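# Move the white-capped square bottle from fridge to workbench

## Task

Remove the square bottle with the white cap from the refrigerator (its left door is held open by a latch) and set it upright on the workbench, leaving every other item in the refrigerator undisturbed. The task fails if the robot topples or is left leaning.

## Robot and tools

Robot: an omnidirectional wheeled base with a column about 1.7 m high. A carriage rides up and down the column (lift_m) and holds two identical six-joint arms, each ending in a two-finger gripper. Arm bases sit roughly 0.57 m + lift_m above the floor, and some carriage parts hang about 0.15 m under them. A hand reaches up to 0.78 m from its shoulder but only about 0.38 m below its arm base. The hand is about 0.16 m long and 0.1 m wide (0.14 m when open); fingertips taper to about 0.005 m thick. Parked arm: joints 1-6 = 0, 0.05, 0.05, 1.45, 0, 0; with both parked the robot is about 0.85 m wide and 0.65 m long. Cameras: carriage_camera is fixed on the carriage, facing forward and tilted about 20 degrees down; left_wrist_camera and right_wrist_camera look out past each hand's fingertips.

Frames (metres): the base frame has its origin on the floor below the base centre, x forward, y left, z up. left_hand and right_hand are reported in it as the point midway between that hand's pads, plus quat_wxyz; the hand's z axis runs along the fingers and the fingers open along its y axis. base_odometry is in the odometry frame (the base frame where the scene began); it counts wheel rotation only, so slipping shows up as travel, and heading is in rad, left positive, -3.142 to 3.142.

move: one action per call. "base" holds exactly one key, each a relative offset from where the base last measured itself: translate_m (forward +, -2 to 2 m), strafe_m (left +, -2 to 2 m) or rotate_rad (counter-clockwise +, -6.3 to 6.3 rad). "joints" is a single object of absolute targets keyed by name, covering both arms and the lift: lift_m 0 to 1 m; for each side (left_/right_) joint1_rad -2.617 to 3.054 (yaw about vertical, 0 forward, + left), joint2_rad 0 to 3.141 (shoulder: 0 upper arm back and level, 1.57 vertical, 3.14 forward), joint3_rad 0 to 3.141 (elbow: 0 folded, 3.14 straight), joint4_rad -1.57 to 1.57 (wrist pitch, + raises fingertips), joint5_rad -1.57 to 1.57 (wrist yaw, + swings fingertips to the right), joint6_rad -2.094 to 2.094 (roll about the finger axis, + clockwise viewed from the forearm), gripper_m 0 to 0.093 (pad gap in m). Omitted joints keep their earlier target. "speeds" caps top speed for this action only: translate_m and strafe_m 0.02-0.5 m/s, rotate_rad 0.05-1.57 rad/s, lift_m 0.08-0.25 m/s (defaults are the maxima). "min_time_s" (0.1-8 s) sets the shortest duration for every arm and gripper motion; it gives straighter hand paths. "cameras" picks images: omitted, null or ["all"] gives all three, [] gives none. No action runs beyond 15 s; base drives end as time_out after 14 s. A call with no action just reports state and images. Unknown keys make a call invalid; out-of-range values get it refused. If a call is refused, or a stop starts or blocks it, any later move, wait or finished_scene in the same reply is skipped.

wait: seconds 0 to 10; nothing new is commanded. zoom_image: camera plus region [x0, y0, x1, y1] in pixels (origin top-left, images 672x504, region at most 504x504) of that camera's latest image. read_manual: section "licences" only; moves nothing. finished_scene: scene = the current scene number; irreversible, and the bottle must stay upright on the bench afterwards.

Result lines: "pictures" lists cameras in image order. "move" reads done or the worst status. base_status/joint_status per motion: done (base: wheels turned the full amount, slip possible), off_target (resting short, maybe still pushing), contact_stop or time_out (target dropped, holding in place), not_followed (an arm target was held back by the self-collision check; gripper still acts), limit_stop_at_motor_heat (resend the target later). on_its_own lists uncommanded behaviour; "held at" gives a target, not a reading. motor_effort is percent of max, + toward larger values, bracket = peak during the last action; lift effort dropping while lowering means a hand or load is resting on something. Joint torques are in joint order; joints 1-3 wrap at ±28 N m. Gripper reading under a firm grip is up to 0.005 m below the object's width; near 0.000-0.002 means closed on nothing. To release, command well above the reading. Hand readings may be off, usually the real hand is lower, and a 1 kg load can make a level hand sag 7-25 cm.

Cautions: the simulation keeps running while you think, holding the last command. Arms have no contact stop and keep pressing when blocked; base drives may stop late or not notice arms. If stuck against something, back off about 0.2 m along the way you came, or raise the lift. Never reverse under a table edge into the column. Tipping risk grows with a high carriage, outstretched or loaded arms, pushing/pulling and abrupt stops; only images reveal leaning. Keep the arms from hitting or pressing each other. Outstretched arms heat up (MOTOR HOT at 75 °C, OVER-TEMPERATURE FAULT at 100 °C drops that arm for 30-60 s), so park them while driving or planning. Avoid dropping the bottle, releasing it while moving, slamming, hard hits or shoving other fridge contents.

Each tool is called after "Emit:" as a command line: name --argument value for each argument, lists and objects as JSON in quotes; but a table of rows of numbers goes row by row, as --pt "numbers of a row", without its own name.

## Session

Emit:
move

Emit:
move --base '{"rotate_rad": 1.5}' --cameras '["carriage_camera"]'

Emit:
move --base '{"rotate_rad": 1.5}' --cameras '["carriage_camera"]'

Emit:
move --base '{"rotate_rad": 1.5}' --cameras '["carriage_camera"]'

Scene clock: 0.00 s.
Joint torques (N m): no reading
base_odometry: x=+0.000 y=+0.000 heading=+0.000
base_status: not commanded
joint_positions: lift_m=+0.300 left_joint1_rad=-0.007 left_joint2_rad=+0.050 left_joint3_rad=+0.032 left_joint4_rad=+1.420 left_joint5_rad=+0.044 left_joint6_rad=+0.030 left_gripper_m=+0.09396 right_joint1_rad=+0.008 right_joint2_rad=+0.053 right_joint3_rad=+0.060 right_joint4_rad=+1.485 right_joint5_rad=+0.002 right_joint6_rad=-0.014 right_gripper_m=+0.09396
joint_status: not commanded
motor_effort: lift_m=+24 drive_wheels=-1
left_hand: x=+0.2762 y=+0.2938 z=+1.2770 quat_wxyz=(+0.996, +0.024, +0.083, +0.010) (m; base frame)
right_hand: x=+0.2532 y=-0.3019 z=+1.2865 quat_wxyz=(+0.999, +0.001, +0.040, -0.003) (m; base frame)
pictures: carriage_camera, left_wrist_camera, right_wrist_camera
camera_calibration:
carriage_camera: T_world_to_cam=[[0.0454457, -0.998547, 0.0289474, -0.039313], [-0.353787, -0.0431872, -0.934329, 1.22887], [0.934221, 0.03222, -0.355235, 0.336645], [0, 0, 0, 1]] pos_world=[0.122044, 0.00296896, 1.2689]
left_wrist_camera: T_world_to_cam=[[-0.015181, -0.999148, -0.0383812, 0.34547], [0.682506, 0.0176978, -0.730666, 0.738714], [0.730722, -0.0372876, 0.681656, -0.938003], [0, 0, 0, 1]] pos_world=[0.186488, 0.297126, 1.19241]
right_wrist_camera: T_world_to_cam=[[0.0306207, -0.998955, 0.0339222, -0.351459], [0.748529, 0.000427049, -0.663102, 0.666306], [0.662394, 0.0456964, 0.74776, -0.992872], [0, 0, 0, 1]] pos_world=[0.169685, -0.306006, 1.19618]

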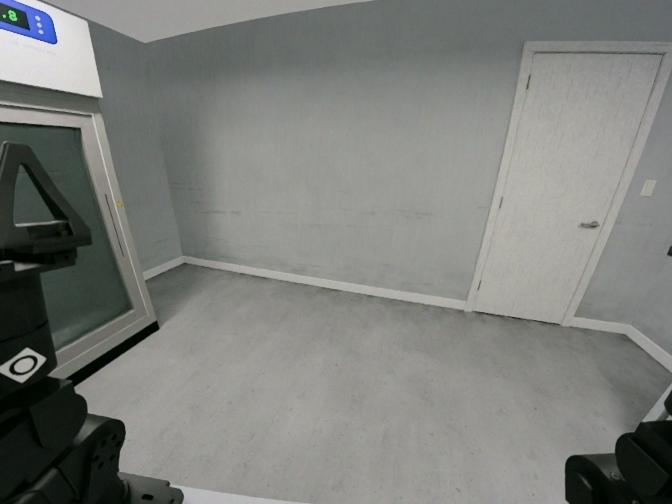

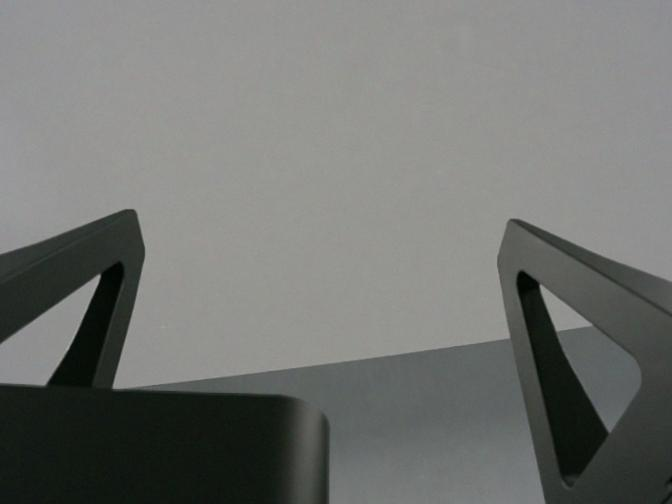

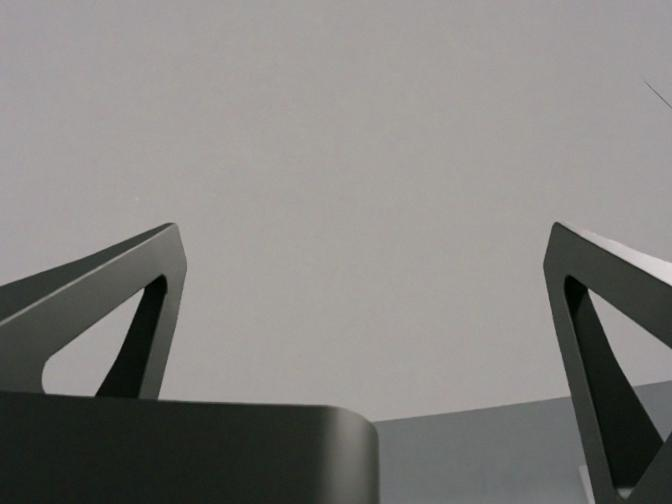

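Scene clock: 3.03 s.
Joint torques (N m): left_arm=[0.35 3.75 4.97 0.03 -0.07 0] | right_arm=[0.06 3.33 6.04 -0.3 -0.02 -0.15]
move: done
base_odometry: x=+0.000 y=+0.000 heading=+1.500
base_status: done
joint_positions: lift_m=+0.300 left_joint1_rad=-0.007 left_joint2_rad=+0.050 left_joint3_rad=+0.032 left_joint4_rad=+1.420 left_joint5_rad=+0.044 left_joint6_rad=+0.030 left_gripper_m=+0.09397 right_joint1_rad=+0.008 right_joint2_rad=+0.053 right_joint3_rad=+0.060 right_joint4_rad=+1.484 right_joint5_rad=+0.002 right_joint6_rad=-0.014 right_gripper_m=+0.09397
joint_status: not commanded
motor_effort: lift_m=+24(24) drive_wheels=+2(13)
left_hand: x=+0.2764 y=+0.2938 z=+1.2769 quat_wxyz=(+0.996, +0.024, +0.084, +0.010) (m; base frame)
right_hand: x=+0.2534 y=-0.3019 z=+1.2865 quat_wxyz=(+0.999, +0.001, +0.040, -0.003) (m; base frame)
pictures: carriage_camera
camera_calibration:
carriage_camera: T_world_to_cam=[[0.0454457, -0.998547, 0.0289474, -0.039313], [-0.353787, -0.0431872, -0.934329, 1.22887], [0.934221, 0.03222, -0.355235, 0.336645], [0, 0, 0, 1]] pos_world=[0.122044, 0.00296896, 1.2689]

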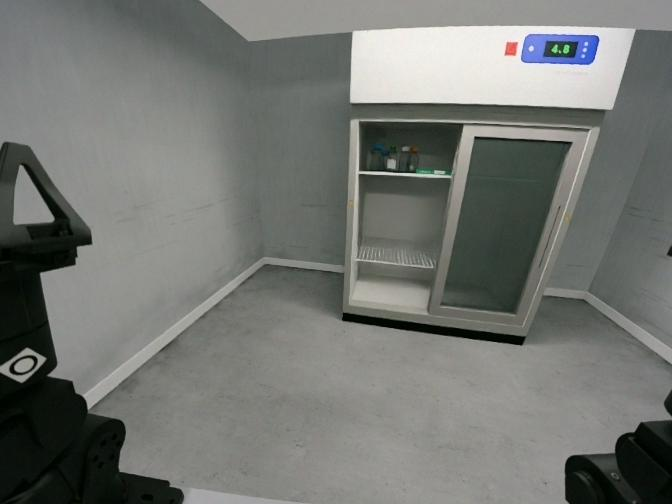

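Scene clock: 6.07 s.
Joint torques (N m): left_arm=[0.35 3.74 4.97 0.03 -0.06 0] | right_arm=[0.05 3.34 6.04 -0.29 -0.02 -0.16]
move: done
base_odometry: x=+0.000 y=+0.000 heading=+2.999
base_status: done
joint_positions: lift_m=+0.300 left_joint1_rad=-0.007 left_joint2_rad=+0.050 left_joint3_rad=+0.032 left_joint4_rad=+1.419 left_joint5_rad=+0.044 left_joint6_rad=+0.030 left_gripper_m=+0.09398 right_joint1_rad=+0.008 right_joint2_rad=+0.053 right_joint3_rad=+0.060 right_joint4_rad=+1.484 right_joint5_rad=+0.002 right_joint6_rad=-0.014 right_gripper_m=+0.09398
joint_status: not commanded
motor_effort: lift_m=+24(24) drive_wheels=+4(13)
left_hand: x=+0.2765 y=+0.2938 z=+1.2769 quat_wxyz=(+0.996, +0.024, +0.084, +0.010) (m; base frame)
right_hand: x=+0.2535 y=-0.3019 z=+1.2865 quat_wxyz=(+0.999, +0.001, +0.040, -0.003) (m; base frame)
pictures: carriage_camera
camera_calibration:
carriage_camera: T_world_to_cam=[[0.0454457, -0.998547, 0.0289474, -0.039313], [-0.353787, -0.0431872, -0.934329, 1.22887], [0.934221, 0.03222, -0.355235, 0.336645], [0, 0, 0, 1]] pos_world=[0.122044, 0.00296896, 1.2689]

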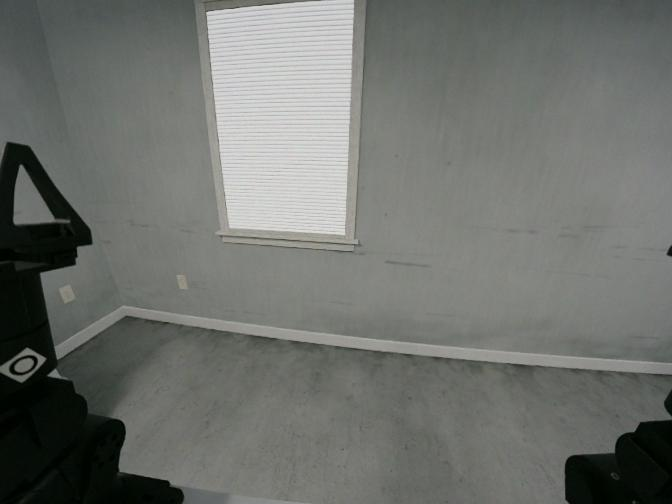

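Scene clock: 9.10 s.
Joint torques (N m): left_arm=[0.34 3.74 4.97 0.03 -0.06 0] | right_arm=[0.03 3.34 6.04 -0.29 -0.02 -0.16]
move: done
base_odometry: x=+0.000 y=+0.000 heading=-1.784
base_status: done
joint_positions: lift_m=+0.300 left_joint1_rad=-0.007 left_joint2_rad=+0.050 left_joint3_rad=+0.032 left_joint4_rad=+1.419 left_joint5_rad=+0.044 left_joint6_rad=+0.030 left_gripper_m=+0.09398 right_joint1_rad=+0.008 right_joint2_rad=+0.053 right_joint3_rad=+0.060 right_joint4_rad=+1.483 right_joint5_rad=+0.002 right_joint6_rad=-0.014 right_gripper_m=+0.09398
joint_status: not commanded
motor_effort: lift_m=+24(24) drive_wheels=+6(14)
left_hand: x=+0.2765 y=+0.2938 z=+1.2769 quat_wxyz=(+0.996, +0.024, +0.084, +0.010) (m; base frame)
right_hand: x=+0.2536 y=-0.3019 z=+1.2865 quat_wxyz=(+0.999, +0.001, +0.040, -0.003) (m; base frame)
pictures: carriage_camera
camera_calibration:
carriage_camera: T_world_to_cam=[[0.0454457, -0.998547, 0.0289474, -0.039313], [-0.353787, -0.0431872, -0.934329, 1.22887], [0.934221, 0.03222, -0.355235, 0.336645], [0, 0, 0, 1]] pos_world=[0.122044, 0.00296896, 1.2689]

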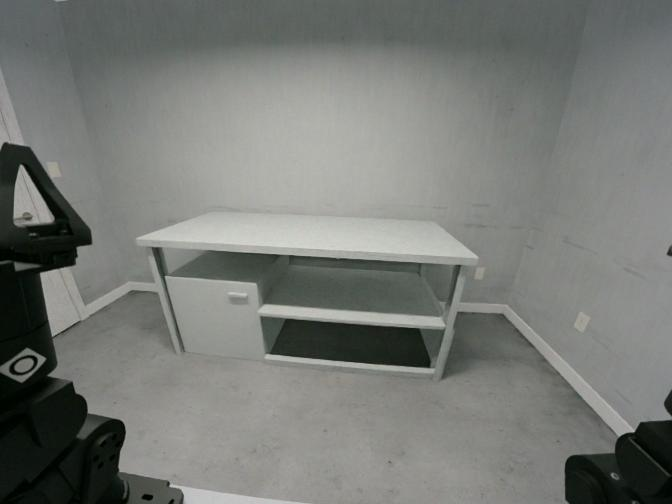

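Emit:
move --base '{"rotate_rad": 3.137}' --joints '{"lift_m": 0.5}' --cameras '[]'

Emit:
move --base '{"translate_m": 1.1}' --cameras '["carriage_camera"]'

Emit:
zoom_image --camera "carriage_camera" --region '[250, 120, 520, 300]'

Scene clock: 37.50 s.
Joint torques (N m): left_arm=[0.35 3.74 4.98 0.06 -0.07 0] | right_arm=[0.06 3.32 6.06 -0.26 -0.02 -0.16]
move: done
base_odometry: x=+0.000 y=+0.000 heading=+1.353
base_status: done
joint_positions: lift_m=+0.500 left_joint1_rad=-0.007 left_joint2_rad=+0.050 left_joint3_rad=+0.032 left_joint4_rad=+1.416 left_joint5_rad=+0.044 left_joint6_rad=+0.030 left_gripper_m=+0.09400 right_joint1_rad=+0.008 right_joint2_rad=+0.053 right_joint3_rad=+0.060 right_joint4_rad=+1.481 right_joint5_rad=+0.002 right_joint6_rad=-0.014 right_gripper_m=+0.09400
joint_status: all done
motor_effort: lift_m=+26(32) drive_wheels=+6(14)
left_hand: x=+0.2771 y=+0.2938 z=+1.4766 quat_wxyz=(+0.996, +0.024, +0.085, +0.010) (m; base frame)
right_hand: x=+0.2542 y=-0.3019 z=+1.4863 quat_wxyz=(+0.999, +0.001, +0.041, -0.003) (m; base frame)
pictures: none
No camera images: "cameras" was empty.

Scene clock: 42.07 s.
Joint torques (N m): left_arm=[0.32 3.73 5 0.03 -0.06 0] | right_arm=[0.05 3.41 6.02 -0.27 -0.02 -0.16]
move: done
base_odometry: x=+0.237 y=+1.074 heading=+1.353
base_status: done
joint_positions: lift_m=+0.500 left_joint1_rad=-0.007 left_joint2_rad=+0.050 left_joint3_rad=+0.032 left_joint4_rad=+1.416 left_joint5_rad=+0.044 left_joint6_rad=+0.030 left_gripper_m=+0.09400 right_joint1_rad=+0.008 right_joint2_rad=+0.053 right_joint3_rad=+0.060 right_joint4_rad=+1.482 right_joint5_rad=+0.002 right_joint6_rad=-0.014 right_gripper_m=+0.09400
joint_status: not commanded
motor_effort: lift_m=+26(26) drive_wheels=-3(20)
left_hand: x=+0.2771 y=+0.2938 z=+1.4766 quat_wxyz=(+0.996, +0.024, +0.085, +0.010) (m; base frame)
right_hand: x=+0.2539 y=-0.3019 z=+1.4863 quat_wxyz=(+0.999, +0.001, +0.041, -0.003) (m; base frame)
pictures: carriage_camera
camera_calibration:
carriage_camera: T_world_to_cam=[[0.0454457, -0.998547, 0.0289474, -0.0450973], [-0.353787, -0.0431872, -0.934329, 1.41557], [0.934221, 0.03222, -0.355235, 0.407629], [0, 0, 0, 1]] pos_world=[0.122044, 0.00296896, 1.46872]

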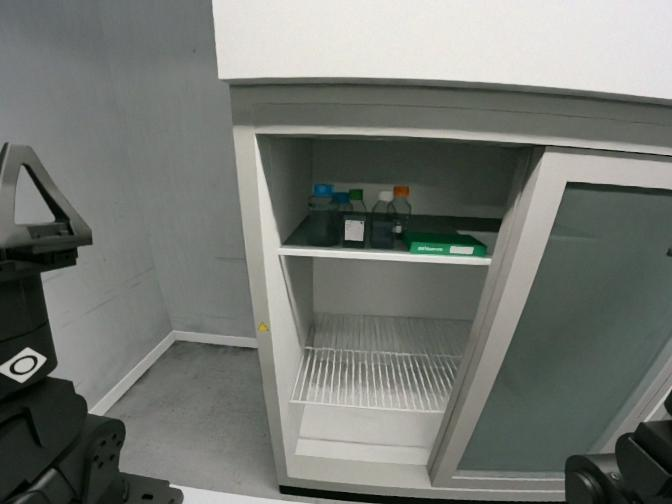

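Scaled by 1.867 from the camera's 672x504 image, which has a finer 960x720 frame.

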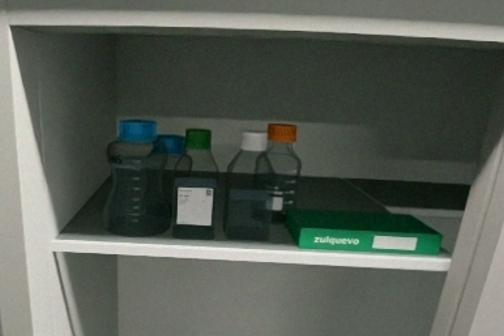

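Emit:
move --base '{"strafe_m": -0.405}' --joints '{"lift_m": 0.6, "left_joint1_rad": 0, "left_joint2_rad": 1.345, "left_joint3_rad": 0.425, "left_joint4_rad": 1.13, "left_joint5_rad": 0, "left_joint6_rad": 0, "left_gripper_m": 0.066}' --speeds '{"strafe_m": 0.25}' --min_time_s 2 --cameras '["carriage_camera", "left_wrist_camera"]'

Scene clock: 90.97 s.
Joint torques (N m): left_arm=[0.77 -4.05 7.42 2.06 -0.12 -0.11] | right_arm=[0.08 3.37 6.04 -0.28 -0.02 -0.16]
move: done
base_odometry: x=+0.632 y=+0.987 heading=+1.354
base_status: done
joint_positions: lift_m=+0.600 left_joint1_rad=-0.005 left_joint2_rad=+1.338 left_joint3_rad=+0.398 left_joint4_rad=+1.138 left_joint5_rad=+0.009 left_joint6_rad=+0.012 left_gripper_m=+0.06614 right_joint1_rad=+0.008 right_joint2_rad=+0.053 right_joint3_rad=+0.060 right_joint4_rad=+1.483 right_joint5_rad=+0.002 right_joint6_rad=-0.014 right_gripper_m=+0.09400
joint_status: all done
motor_effort: lift_m=+26(32) drive_wheels=+0(13)
left_hand: x=+0.6260 y=+0.2982 z=+1.4083 quat_wxyz=(+0.773, +0.009, +0.634, +0.000) (m; base frame)
right_hand: x=+0.2537 y=-0.3019 z=+1.5863 quat_wxyz=(+0.999, +0.001, +0.041, -0.003) (m; base frame)
pictures: carriage_camera, left_wrist_camera
camera_calibration:
carriage_camera: T_world_to_cam=[[0.0454457, -0.998547, 0.0289474, -0.0479921], [-0.353787, -0.0431872, -0.934329, 1.50901], [0.934221, 0.03222, -0.355235, 0.443153], [0, 0, 0, 1]] pos_world=[0.122044, 0.00296896, 1.56872]
left_wrist_camera: T_world_to_cam=[[-0.0126471, -0.999731, 0.0194655, 0.277317], [-0.438961, -0.01194, -0.898427, 1.543], [0.898417, -0.0199071, -0.438691, 0.184655], [0, 0, 0, 1]] pos_world=[0.514926, 0.299342, 1.46188]

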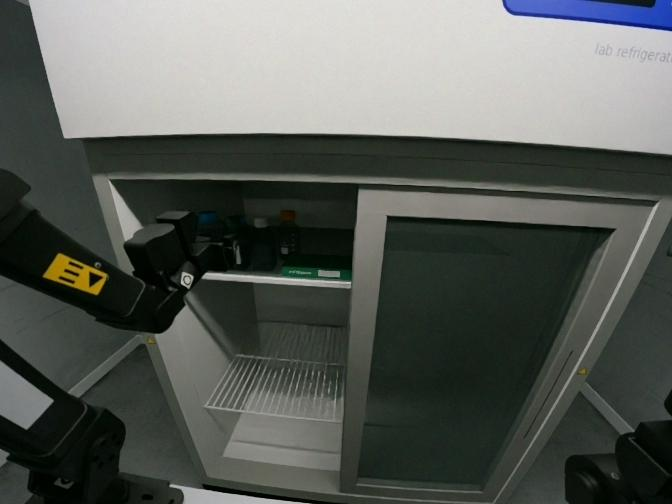

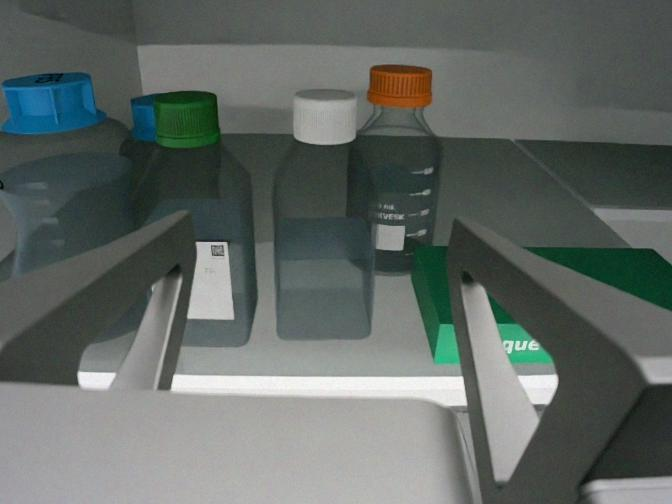

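Emit:
move --base '{"translate_m": 0.12}' --joints '{"lift_m": 0.588}' --speeds '{"translate_m": 0.1, "lift_m": 0.08}' --cameras '["left_wrist_camera"]'

Scene clock: 197.30 s.
Joint torques (N m): left_arm=[0.75 -4.25 7.02 2.14 -0.12 -0.11] | right_arm=[0.09 3.34 6.08 -0.31 -0.02 -0.16]
move: done
base_odometry: x=+0.658 y=+1.104 heading=+1.353
base_status: done
joint_positions: lift_m=+0.588 left_joint1_rad=-0.005 left_joint2_rad=+1.340 left_joint3_rad=+0.403 left_joint4_rad=+1.132 left_joint5_rad=+0.008 left_joint6_rad=+0.011 left_gripper_m=+0.06614 right_joint1_rad=+0.008 right_joint2_rad=+0.053 right_joint3_rad=+0.060 right_joint4_rad=+1.484 right_joint5_rad=+0.002 right_joint6_rad=-0.014 right_gripper_m=+0.09400
joint_status: all done
motor_effort: lift_m=+22(22) drive_wheels=+1(9)
left_hand: x=+0.6271 y=+0.2983 z=+1.3967 quat_wxyz=(+0.772, +0.008, +0.635, +0.000) (m; base frame)
right_hand: x=+0.2535 y=-0.3019 z=+1.5748 quat_wxyz=(+0.999, +0.001, +0.040, -0.003) (m; base frame)
pictures: left_wrist_camera
camera_calibration:
left_wrist_camera: T_world_to_cam=[[-0.0119054, -0.999729, 0.0200123, 0.276454], [-0.44204, -0.0126899, -0.896906, 1.53307], [0.896917, -0.0195242, -0.441769, 0.183639], [0, 0, 0, 1]] pos_world=[0.516262, 0.299419, 1.45062]

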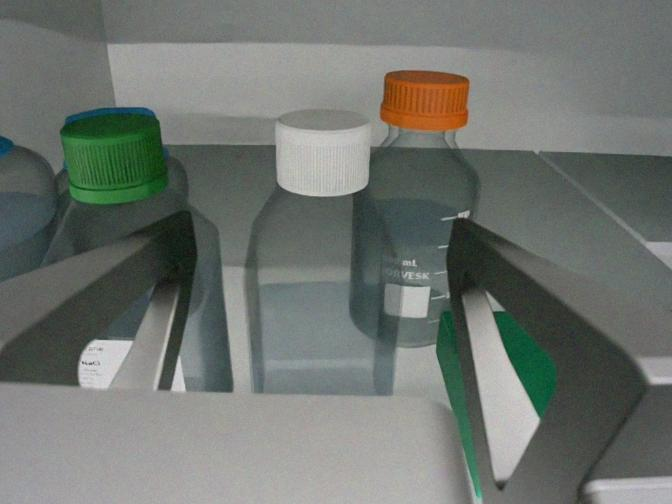

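Emit:
move --base '{"translate_m": 0.07}' --speeds '{"translate_m": 0.07}' --cameras '["left_wrist_camera"]'

Scene clock: 222.37 s.
Joint torques (N m): left_arm=[0.79 -4.4 7.04 2.19 -0.11 -0.11] | right_arm=[0.08 3.37 6 -0.29 -0.02 -0.16]
move: done
base_odometry: x=+0.674 y=+1.172 heading=+1.353
base_status: done
joint_positions: lift_m=+0.588 left_joint1_rad=-0.005 left_joint2_rad=+1.340 left_joint3_rad=+0.403 left_joint4_rad=+1.132 left_joint5_rad=+0.008 left_joint6_rad=+0.011 left_gripper_m=+0.06614 right_joint1_rad=+0.008 right_joint2_rad=+0.053 right_joint3_rad=+0.060 right_joint4_rad=+1.484 right_joint5_rad=+0.002 right_joint6_rad=-0.014 right_gripper_m=+0.09400
joint_status: not commanded
motor_effort: lift_m=+22(22) drive_wheels=-3(12)
left_hand: x=+0.6271 y=+0.2983 z=+1.3967 quat_wxyz=(+0.772, +0.008, +0.635, +0.000) (m; base frame)
right_hand: x=+0.2535 y=-0.3019 z=+1.5748 quat_wxyz=(+0.999, +0.001, +0.040, -0.003) (m; base frame)
pictures: left_wrist_camera
camera_calibration:
left_wrist_camera: T_world_to_cam=[[-0.0119054, -0.999729, 0.0200123, 0.276454], [-0.44204, -0.0126899, -0.896906, 1.53307], [0.896917, -0.0195242, -0.441769, 0.183639], [0, 0, 0, 1]] pos_world=[0.516262, 0.299419, 1.45062]

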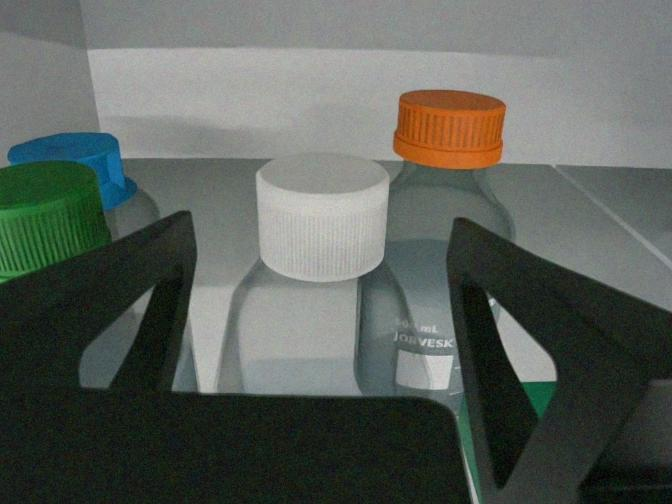

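Emit:
move --base '{"translate_m": 0.03}' --speeds '{"translate_m": 0.05}' --cameras '["left_wrist_camera"]'

Emit:
move --cameras '["carriage_camera"]'

Scene clock: 229.67 s.
Joint torques (N m): left_arm=[0.77 -4.31 7.08 2.13 -0.12 -0.11] | right_arm=[0.09 3.38 6.05 -0.3 -0.02 -0.16]
move: done
base_odometry: x=+0.680 y=+1.202 heading=+1.352
base_status: done
joint_positions: lift_m=+0.588 left_joint1_rad=-0.005 left_joint2_rad=+1.340 left_joint3_rad=+0.403 left_joint4_rad=+1.132 left_joint5_rad=+0.008 left_joint6_rad=+0.011 left_gripper_m=+0.06614 right_joint1_rad=+0.008 right_joint2_rad=+0.053 right_joint3_rad=+0.060 right_joint4_rad=+1.484 right_joint5_rad=+0.002 right_joint6_rad=-0.014 right_gripper_m=+0.09400
joint_status: not commanded
motor_effort: lift_m=+22(22) drive_wheels=-2(12)
left_hand: x=+0.6271 y=+0.2983 z=+1.3967 quat_wxyz=(+0.772, +0.008, +0.635, +0.000) (m; base frame)
right_hand: x=+0.2535 y=-0.3019 z=+1.5748 quat_wxyz=(+0.999, +0.001, +0.040, -0.003) (m; base frame)
pictures: left_wrist_camera
camera_calibration:
left_wrist_camera: T_world_to_cam=[[-0.0119054, -0.999729, 0.0200123, 0.276454], [-0.44204, -0.0126899, -0.896906, 1.53307], [0.896917, -0.0195242, -0.441769, 0.183639], [0, 0, 0, 1]] pos_world=[0.516262, 0.299419, 1.45062]

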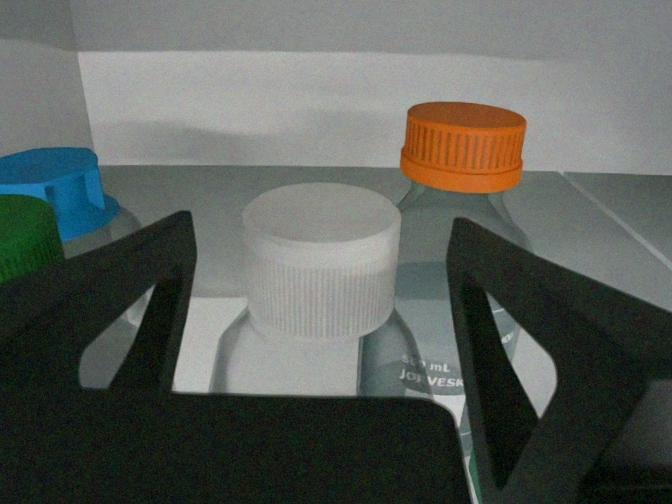

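Scene clock: 229.67 s.
Joint torques (N m): left_arm=[0.77 -4.31 7.08 2.13 -0.12 -0.11] | right_arm=[0.09 3.38 6.05 -0.3 -0.02 -0.16]
base_odometry: x=+0.680 y=+1.202 heading=+1.352
base_status: done
joint_positions: lift_m=+0.588 left_joint1_rad=-0.005 left_joint2_rad=+1.340 left_joint3_rad=+0.403 left_joint4_rad=+1.132 left_joint5_rad=+0.008 left_joint6_rad=+0.011 left_gripper_m=+0.06614 right_joint1_rad=+0.008 right_joint2_rad=+0.053 right_joint3_rad=+0.060 right_joint4_rad=+1.484 right_joint5_rad=+0.002 right_joint6_rad=-0.014 right_gripper_m=+0.09400
joint_status: not commanded
motor_effort: lift_m=+22(22) drive_wheels=-2(12)
left_hand: x=+0.6271 y=+0.2983 z=+1.3967 quat_wxyz=(+0.772, +0.008, +0.635, +0.000) (m; base frame)
right_hand: x=+0.2535 y=-0.3019 z=+1.5748 quat_wxyz=(+0.999, +0.001, +0.040, -0.003) (m; base frame)
pictures: carriage_camera
camera_calibration:
carriage_camera: T_world_to_cam=[[0.0454457, -0.998547, 0.0289474, -0.0476586], [-0.353787, -0.0431872, -0.934329, 1.49824], [0.934221, 0.03222, -0.355235, 0.43906], [0, 0, 0, 1]] pos_world=[0.122044, 0.00296896, 1.5572]

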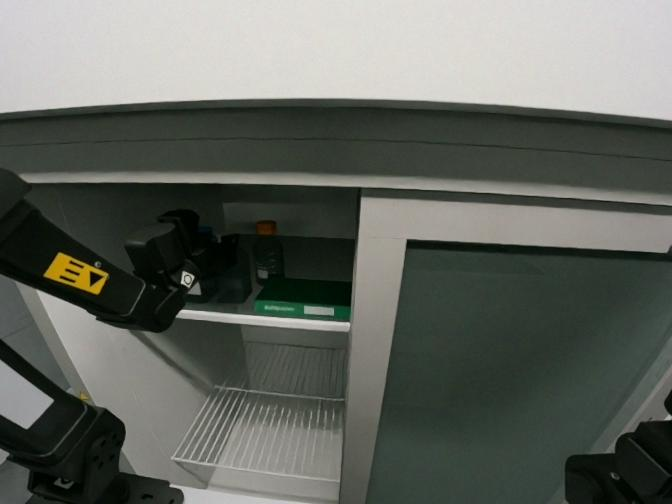

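Emit:
move --base '{"translate_m": 0.02}' --speeds '{"translate_m": 0.05}' --cameras '["left_wrist_camera"]'

Scene clock: 235.73 s.
Joint torques (N m): left_arm=[0.79 -4.3 7.01 2.12 -0.11 -0.12] | right_arm=[0.08 3.33 6.01 -0.31 -0.02 -0.16]
move: done
base_odometry: x=+0.685 y=+1.221 heading=+1.352
base_status: done
joint_positions: lift_m=+0.588 left_joint1_rad=-0.005 left_joint2_rad=+1.340 left_joint3_rad=+0.403 left_joint4_rad=+1.132 left_joint5_rad=+0.008 left_joint6_rad=+0.011 left_gripper_m=+0.06614 right_joint1_rad=+0.008 right_joint2_rad=+0.053 right_joint3_rad=+0.060 right_joint4_rad=+1.483 right_joint5_rad=+0.002 right_joint6_rad=-0.014 right_gripper_m=+0.09400
joint_status: not commanded
motor_effort: lift_m=+22(22) drive_wheels=-3(12)
left_hand: x=+0.6271 y=+0.2983 z=+1.3967 quat_wxyz=(+0.772, +0.008, +0.635, +0.000) (m; base frame)
right_hand: x=+0.2536 y=-0.3019 z=+1.5748 quat_wxyz=(+0.999, +0.001, +0.040, -0.003) (m; base frame)
pictures: left_wrist_camera
camera_calibration:
left_wrist_camera: T_world_to_cam=[[-0.0119054, -0.999729, 0.0200123, 0.276454], [-0.44204, -0.0126899, -0.896906, 1.53307], [0.896917, -0.0195242, -0.441769, 0.183639], [0, 0, 0, 1]] pos_world=[0.516262, 0.299419, 1.45062]

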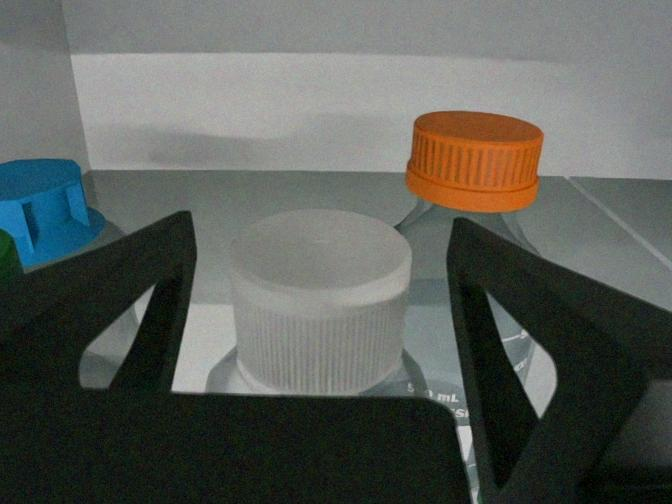

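Emit:
move --joints '{"lift_m": 0.582}' --speeds '{"lift_m": 0.08}' --cameras '["left_wrist_camera"]'

Scene clock: 265.90 s.
Joint torques (N m): left_arm=[0.77 -4.49 6.86 2.17 -0.11 -0.12] | right_arm=[0.09 3.34 6.05 -0.28 -0.02 -0.15]
move: done
base_odometry: x=+0.685 y=+1.221 heading=+1.352
base_status: not commanded
joint_positions: lift_m=+0.582 left_joint1_rad=-0.005 left_joint2_rad=+1.342 left_joint3_rad=+0.405 left_joint4_rad=+1.129 left_joint5_rad=+0.007 left_joint6_rad=+0.011 left_gripper_m=+0.06614 right_joint1_rad=+0.008 right_joint2_rad=+0.053 right_joint3_rad=+0.060 right_joint4_rad=+1.484 right_joint5_rad=+0.002 right_joint6_rad=-0.014 right_gripper_m=+0.09400
joint_status: all done
motor_effort: lift_m=+21(22) drive_wheels=-1(5)
left_hand: x=+0.6278 y=+0.2984 z=+1.3904 quat_wxyz=(+0.772, +0.008, +0.636, +0.000) (m; base frame)
right_hand: x=+0.2535 y=-0.3019 z=+1.5689 quat_wxyz=(+0.999, +0.001, +0.040, -0.003) (m; base frame)
pictures: left_wrist_camera
camera_calibration:
left_wrist_camera: T_world_to_cam=[[-0.0114852, -0.999732, 0.0201002, 0.276264], [-0.444087, -0.0129106, -0.895891, 1.52768], [0.89591, -0.0192157, -0.44382, 0.18371], [0, 0, 0, 1]] pos_world=[0.51701, 0.299443, 1.44462]

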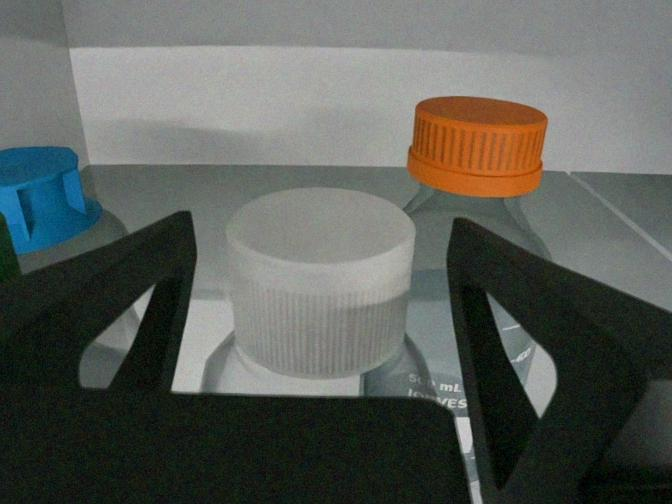

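Emit:
move --joints '{"left_gripper_m": 0.048}' --min_time_s 1.5 --cameras '["left_wrist_camera"]'

Emit:
move --joints '{"left_gripper_m": 0.036}' --min_time_s 2 --cameras '["left_wrist_camera"]'

Scene clock: 275.50 s.
Joint torques (N m): left_arm=[0.77 -4.44 6.87 2.18 -0.11 -0.11] | right_arm=[0.08 3.33 6.05 -0.29 -0.02 -0.15]
move: done
base_odometry: x=+0.685 y=+1.221 heading=+1.352
base_status: not commanded
joint_positions: lift_m=+0.582 left_joint1_rad=-0.005 left_joint2_rad=+1.342 left_joint3_rad=+0.405 left_joint4_rad=+1.129 left_joint5_rad=+0.007 left_joint6_rad=+0.011 left_gripper_m=+0.04814 right_joint1_rad=+0.008 right_joint2_rad=+0.053 right_joint3_rad=+0.060 right_joint4_rad=+1.484 right_joint5_rad=+0.002 right_joint6_rad=-0.014 right_gripper_m=+0.09400
joint_status: all done
motor_effort: lift_m=+21(21) drive_wheels=-1(5)
left_hand: x=+0.6278 y=+0.2984 z=+1.3904 quat_wxyz=(+0.772, +0.008, +0.636, +0.000) (m; base frame)
right_hand: x=+0.2535 y=-0.3019 z=+1.5689 quat_wxyz=(+0.999, +0.001, +0.040, -0.003) (m; base frame)
pictures: left_wrist_camera
camera_calibration:
left_wrist_camera: T_world_to_cam=[[-0.0114852, -0.999732, 0.0201002, 0.276264], [-0.444087, -0.0129106, -0.895891, 1.52768], [0.89591, -0.0192157, -0.44382, 0.18371], [0, 0, 0, 1]] pos_world=[0.51701, 0.299443, 1.44462]

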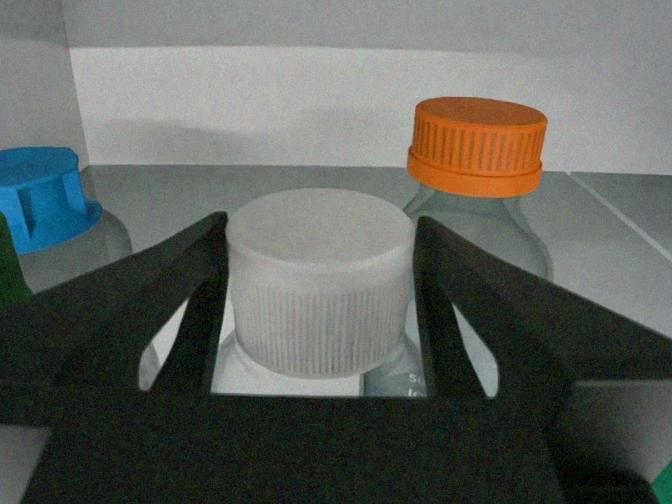

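Scene clock: 277.80 s.
Joint torques (N m): left_arm=[0.77 -4.42 6.86 2.17 -0.11 -0.1] | right_arm=[0.1 3.34 6.05 -0.29 -0.02 -0.15]
move: off_target
base_odometry: x=+0.685 y=+1.221 heading=+1.352
base_status: not commanded
joint_positions: lift_m=+0.582 left_joint1_rad=-0.005 left_joint2_rad=+1.342 left_joint3_rad=+0.405 left_joint4_rad=+1.129 left_joint5_rad=+0.007 left_joint6_rad=+0.010 left_gripper_m=+0.04145 right_joint1_rad=+0.008 right_joint2_rad=+0.053 right_joint3_rad=+0.060 right_joint4_rad=+1.484 right_joint5_rad=+0.002 right_joint6_rad=-0.014 right_gripper_m=+0.09400
joint_status: left_gripper_m off_target (ended at +0.04147, target +0.03600)
motor_effort: lift_m=+21(21) drive_wheels=+0(6)
left_hand: x=+0.6278 y=+0.2984 z=+1.3904 quat_wxyz=(+0.772, +0.007, +0.636, -0.001) (m; base frame)
right_hand: x=+0.2535 y=-0.3019 z=+1.5689 quat_wxyz=(+0.999, +0.001, +0.040, -0.003) (m; base frame)
pictures: left_wrist_camera
camera_calibration:
left_wrist_camera: T_world_to_cam=[[-0.0114017, -0.9997, 0.0216705, 0.274084], [-0.444103, -0.0143545, -0.895861, 1.52808], [0.895903, -0.0198383, -0.443806, 0.183882], [0, 0, 0, 1]] pos_world=[0.517011, 0.299585, 1.44462]

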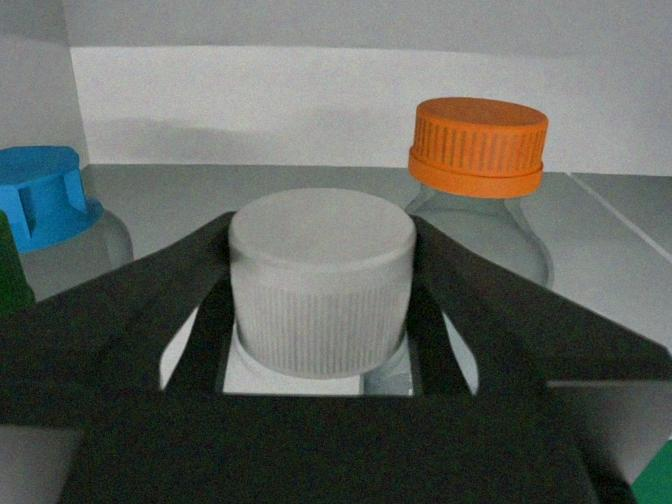

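Emit:
move --joints '{"lift_m": 0.594, "left_joint4_rad": 1.24}' --speeds '{"lift_m": 0.08}' --min_time_s 0.8 --cameras '["left_wrist_camera"]'

Emit:
move --joints '{"lift_m": 0.605, "left_joint4_rad": 1.265}' --speeds '{"lift_m": 0.08}' --min_time_s 0.8 --cameras '["left_wrist_camera"]'

Scene clock: 294.00 s.
Joint torques (N m): left_arm=[0.77 -5.71 6.83 3.43 -0.11 -0.1] | right_arm=[0.09 3.34 6.05 -0.29 -0.02 -0.15]
move: off_target
base_odometry: x=+0.685 y=+1.221 heading=+1.352
base_status: not commanded
joint_positions: lift_m=+0.594 left_joint1_rad=-0.005 left_joint2_rad=+1.356 left_joint3_rad=+0.405 left_joint4_rad=+1.133 left_joint5_rad=+0.007 left_joint6_rad=+0.010 left_gripper_m=+0.04145 right_joint1_rad=+0.008 right_joint2_rad=+0.053 right_joint3_rad=+0.060 right_joint4_rad=+1.484 right_joint5_rad=+0.002 right_joint6_rad=-0.014 right_gripper_m=+0.09400
joint_status: left_joint4_rad off_target (ended at +1.133, target +1.240); the others done
motor_effort: lift_m=+26(31) drive_wheels=+3(7)
left_hand: x=+0.6296 y=+0.2985 z=+1.3975 quat_wxyz=(+0.768, +0.007, +0.640, +0.000) (m; base frame)
right_hand: x=+0.2535 y=-0.3019 z=+1.5803 quat_wxyz=(+0.999, +0.001, +0.040, -0.003) (m; base frame)
pictures: left_wrist_camera
camera_calibration:
left_wrist_camera: T_world_to_cam=[[-0.0108031, -0.999704, 0.0218013, 0.273449], [-0.453301, -0.0145374, -0.891239, 1.5346], [0.891292, -0.0195107, -0.45301, 0.201071], [0, 0, 0, 1]] pos_world=[0.519378, 0.2996, 1.45282]

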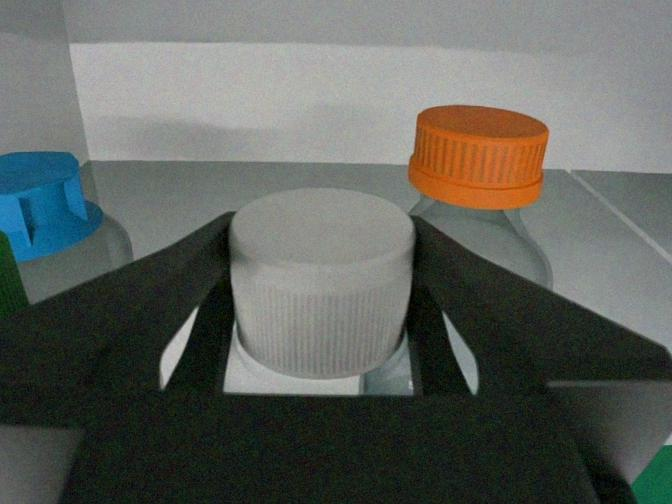

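Scene clock: 295.10 s.
Joint torques (N m): left_arm=[0.77 -6.11 6.82 3.37 -0.1 -0.1] | right_arm=[0.09 3.36 6.09 -0.3 -0.02 -0.16]
move: off_target
base_odometry: x=+0.685 y=+1.221 heading=+1.352
base_status: not commanded
joint_positions: lift_m=+0.605 left_joint1_rad=-0.005 left_joint2_rad=+1.361 left_joint3_rad=+0.405 left_joint4_rad=+1.158 left_joint5_rad=+0.007 left_joint6_rad=+0.010 left_gripper_m=+0.04145 right_joint1_rad=+0.008 right_joint2_rad=+0.053 right_joint3_rad=+0.060 right_joint4_rad=+1.484 right_joint5_rad=+0.002 right_joint6_rad=-0.014 right_gripper_m=+0.09400
joint_status: left_joint4_rad off_target (ended at +1.158, target +1.265); the others done
motor_effort: lift_m=+26(32) drive_wheels=+3(7)
left_hand: x=+0.6290 y=+0.2985 z=+1.4128 quat_wxyz=(+0.775, +0.007, +0.632, +0.000) (m; base frame)
right_hand: x=+0.2535 y=-0.3019 z=+1.5913 quat_wxyz=(+0.999, +0.001, +0.040, -0.003) (m; base frame)
pictures: left_wrist_camera
camera_calibration:
left_wrist_camera: T_world_to_cam=[[-0.011251, -0.999702, 0.0216831, 0.273561], [-0.434847, -0.014635, -0.900385, 1.54934], [0.900434, -0.0195591, -0.434553, 0.176674], [0, 0, 0, 1]] pos_world=[0.517721, 0.299609, 1.46585]

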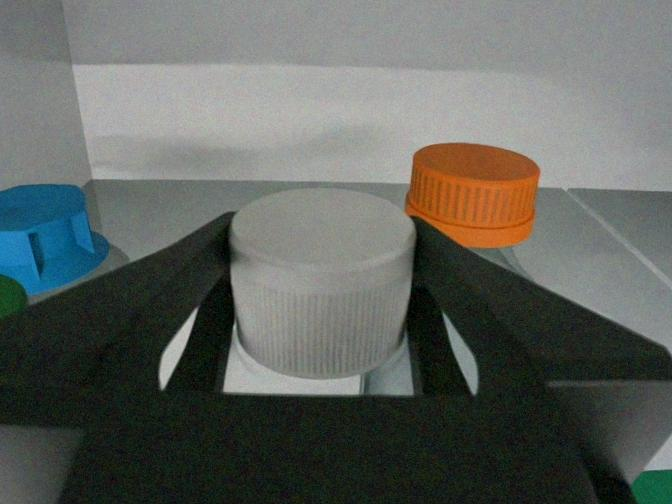

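Emit:
move --base '{"translate_m": -0.12}' --speeds '{"translate_m": 0.06}' --cameras '["left_wrist_camera"]'

Emit:
move --base '{"translate_m": -0.45}' --speeds '{"translate_m": 0.2}' --cameras '["carriage_camera", "left_wrist_camera"]'

Scene clock: 306.73 s.
Joint torques (N m): left_arm=[0.8 -6.11 6.79 3.37 -0.1 -0.09] | right_arm=[0.08 3.36 6.04 -0.3 -0.02 -0.16]
move: done
base_odometry: x=+0.659 y=+1.104 heading=+1.352
base_status: done
joint_positions: lift_m=+0.605 left_joint1_rad=-0.005 left_joint2_rad=+1.361 left_joint3_rad=+0.405 left_joint4_rad=+1.160 left_joint5_rad=+0.007 left_joint6_rad=+0.010 left_gripper_m=+0.04144 right_joint1_rad=+0.008 right_joint2_rad=+0.053 right_joint3_rad=+0.060 right_joint4_rad=+1.484 right_joint5_rad=+0.002 right_joint6_rad=-0.014 right_gripper_m=+0.09400
joint_status: not commanded
motor_effort: lift_m=+26(26) drive_wheels=-5(12)
left_hand: x=+0.6289 y=+0.2985 z=+1.4133 quat_wxyz=(+0.776, +0.007, +0.631, +0.000) (m; base frame)
right_hand: x=+0.2535 y=-0.3019 z=+1.5913 quat_wxyz=(+0.999, +0.001, +0.040, -0.003) (m; base frame)
pictures: left_wrist_camera
camera_calibration:
left_wrist_camera: T_world_to_cam=[[-0.0113006, -0.999701, 0.0216694, 0.273598], [-0.432786, -0.0146459, -0.901378, 1.5499], [0.901426, -0.0195643, -0.432491, 0.173479], [0, 0, 0, 1]] pos_world=[0.517486, 0.29961, 1.46614]

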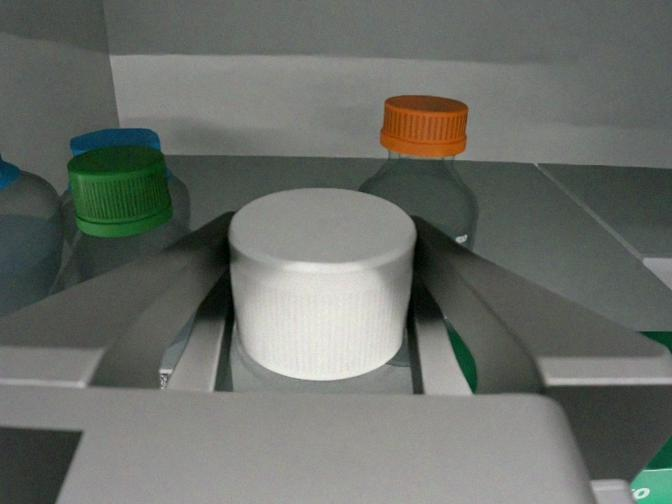

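Scene clock: 310.17 s.
Joint torques (N m): left_arm=[0.76 -6.08 6.8 3.33 -0.11 -0.1] | right_arm=[0.09 3.28 6.08 -0.29 -0.02 -0.16]
move: done
base_odometry: x=+0.561 y=+0.665 heading=+1.352
base_status: done
joint_positions: lift_m=+0.605 left_joint1_rad=-0.005 left_joint2_rad=+1.361 left_joint3_rad=+0.405 left_joint4_rad=+1.161 left_joint5_rad=+0.007 left_joint6_rad=+0.010 left_gripper_m=+0.04144 right_joint1_rad=+0.008 right_joint2_rad=+0.053 right_joint3_rad=+0.060 right_joint4_rad=+1.483 right_joint5_rad=+0.002 right_joint6_rad=-0.014 right_gripper_m=+0.09400
joint_status: not commanded
motor_effort: lift_m=+26(26) drive_wheels=+0(12)
left_hand: x=+0.6289 y=+0.2985 z=+1.4136 quat_wxyz=(+0.776, +0.007, +0.631, +0.000) (m; base frame)
right_hand: x=+0.2536 y=-0.3019 z=+1.5913 quat_wxyz=(+0.999, +0.001, +0.040, -0.003) (m; base frame)
pictures: carriage_camera, left_wrist_camera
camera_calibration:
carriage_camera: T_world_to_cam=[[0.0454457, -0.998547, 0.0289474, -0.0481351], [-0.353787, -0.0431872, -0.934329, 1.51362], [0.934221, 0.03222, -0.355235, 0.444907], [0, 0, 0, 1]] pos_world=[0.122044, 0.00296896, 1.57366]
left_wrist_camera: T_world_to_cam=[[-0.0113254, -0.999701, 0.0216625, 0.273617], [-0.431754, -0.0146514, -0.901873, 1.55017], [0.90192, -0.0195669, -0.431459, 0.171881], [0, 0, 0, 1]] pos_world=[0.517368, 0.299611, 1.46629]

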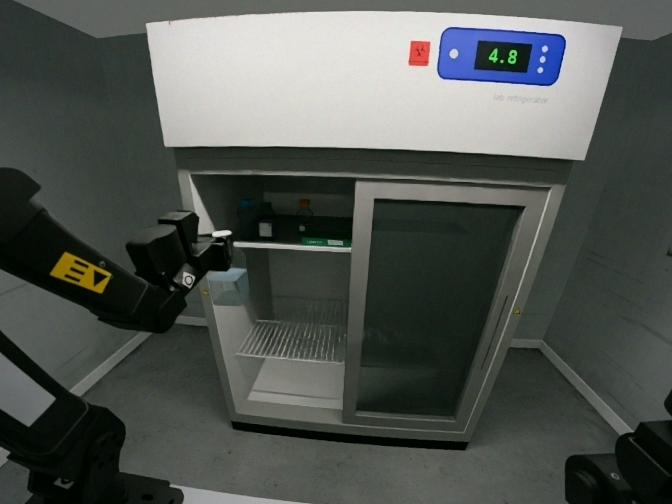

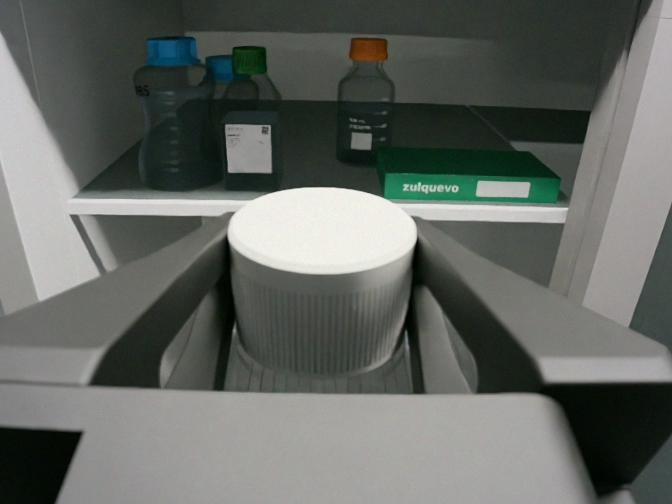

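Emit:
move --base '{"rotate_rad": 3.11}' --joints '{"lift_m": 0.31}' --speeds '{"rotate_rad": 0.5, "lift_m": 0.12}' --cameras '["carriage_camera"]'

Scene clock: 324.33 s.
Joint torques (N m): left_arm=[0.36 -6.31 6.78 3.33 -0.04 -0.08] | right_arm=[0.13 3.34 6.06 -0.29 -0.02 -0.16]
move: done
base_odometry: x=+0.561 y=+0.665 heading=-1.821
base_status: done
joint_positions: lift_m=+0.310 left_joint1_rad=+0.000 left_joint2_rad=+1.363 left_joint3_rad=+0.405 left_joint4_rad=+1.163 left_joint5_rad=+0.000 left_joint6_rad=+0.008 left_gripper_m=+0.04144 right_joint1_rad=+0.008 right_joint2_rad=+0.053 right_joint3_rad=+0.060 right_joint4_rad=+1.484 right_joint5_rad=+0.002 right_joint6_rad=-0.014 right_gripper_m=+0.09400
joint_status: all done
motor_effort: lift_m=+22(22) drive_wheels=+4(13)
left_hand: x=+0.6291 y=+0.3016 z=+1.1187 quat_wxyz=(+0.776, +0.003, +0.631, +0.003) (m; base frame)
right_hand: x=+0.2535 y=-0.3019 z=+1.2968 quat_wxyz=(+0.999, +0.001, +0.040, -0.003) (m; base frame)
pictures: carriage_camera
camera_calibration:
carriage_camera: T_world_to_cam=[[0.0454457, -0.998547, 0.0289474, -0.0396111], [-0.353787, -0.0431872, -0.934329, 1.23849], [0.934221, 0.03222, -0.355235, 0.340302], [0, 0, 0, 1]] pos_world=[0.122044, 0.00296896, 1.27919]

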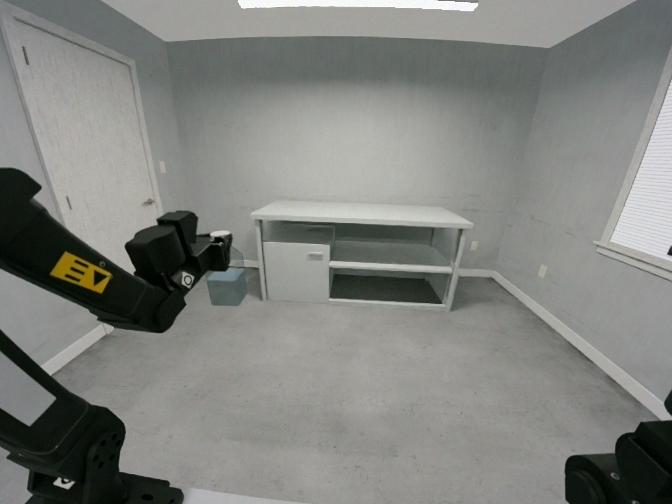

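Emit:
move --base '{"translate_m": 1.15}' --speeds '{"translate_m": 0.3}' --cameras '["carriage_camera"]'

Scene clock: 349.47 s.
Joint torques (N m): left_arm=[0.39 -6.35 6.79 3.31 -0.03 -0.08] | right_arm=[0.08 3.34 6.02 -0.3 -0.02 -0.16]
move: done
base_odometry: x=+0.278 y=-0.449 heading=-1.821
base_status: done
joint_positions: lift_m=+0.310 left_joint1_rad=+0.000 left_joint2_rad=+1.363 left_joint3_rad=+0.405 left_joint4_rad=+1.163 left_joint5_rad=+0.000 left_joint6_rad=+0.008 left_gripper_m=+0.04144 right_joint1_rad=+0.008 right_joint2_rad=+0.053 right_joint3_rad=+0.060 right_joint4_rad=+1.484 right_joint5_rad=+0.002 right_joint6_rad=-0.014 right_gripper_m=+0.09400
joint_status: not commanded
motor_effort: lift_m=+22(22) drive_wheels=-4(18)
left_hand: x=+0.6291 y=+0.3016 z=+1.1187 quat_wxyz=(+0.776, +0.003, +0.631, +0.003) (m; base frame)
right_hand: x=+0.2533 y=-0.3019 z=+1.2968 quat_wxyz=(+0.999, +0.001, +0.040, -0.003) (m; base frame)
pictures: carriage_camera
camera_calibration:
carriage_camera: T_world_to_cam=[[0.0454457, -0.998547, 0.0289474, -0.0396111], [-0.353787, -0.0431872, -0.934329, 1.23849], [0.934221, 0.03222, -0.355235, 0.340302], [0, 0, 0, 1]] pos_world=[0.122044, 0.00296896, 1.27919]

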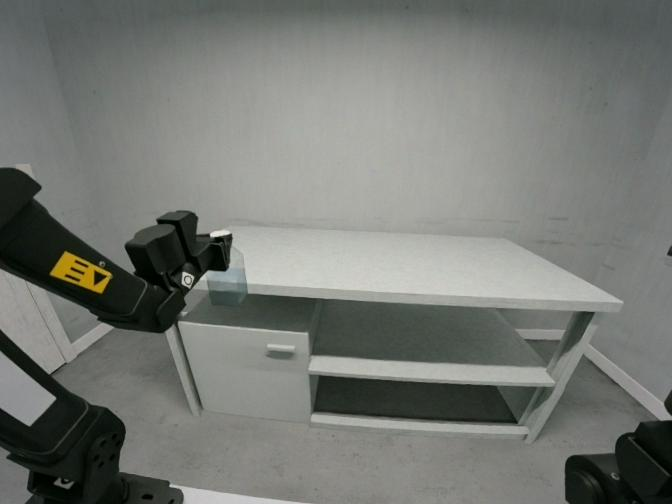

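Emit:
move --base '{"translate_m": 0.27}' --speeds '{"translate_m": 0.2}' --cameras '["carriage_camera"]'

Scene clock: 381.80 s.
Joint torques (N m): left_arm=[0.36 -6.31 6.74 3.32 -0.04 -0.09] | right_arm=[0.06 3.36 6.06 -0.31 -0.02 -0.16]
move: done
base_odometry: x=+0.211 y=-0.711 heading=-1.820
base_status: done
joint_positions: lift_m=+0.310 left_joint1_rad=+0.000 left_joint2_rad=+1.363 left_joint3_rad=+0.405 left_joint4_rad=+1.164 left_joint5_rad=+0.000 left_joint6_rad=+0.008 left_gripper_m=+0.04144 right_joint1_rad=+0.008 right_joint2_rad=+0.053 right_joint3_rad=+0.060 right_joint4_rad=+1.485 right_joint5_rad=+0.002 right_joint6_rad=-0.014 right_gripper_m=+0.09400
joint_status: not commanded
motor_effort: lift_m=+22(22) drive_wheels=-6(17)
left_hand: x=+0.6291 y=+0.3016 z=+1.1188 quat_wxyz=(+0.776, +0.003, +0.631, +0.003) (m; base frame)
right_hand: x=+0.2532 y=-0.3019 z=+1.2968 quat_wxyz=(+0.999, +0.001, +0.040, -0.003) (m; base frame)
pictures: carriage_camera
camera_calibration:
carriage_camera: T_world_to_cam=[[0.0454457, -0.998547, 0.0289474, -0.0396111], [-0.353787, -0.0431872, -0.934329, 1.23849], [0.934221, 0.03222, -0.355235, 0.340302], [0, 0, 0, 1]] pos_world=[0.122044, 0.00296896, 1.27919]

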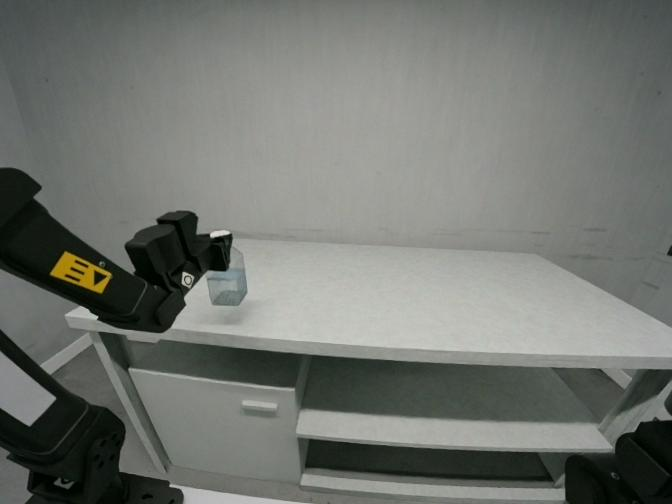

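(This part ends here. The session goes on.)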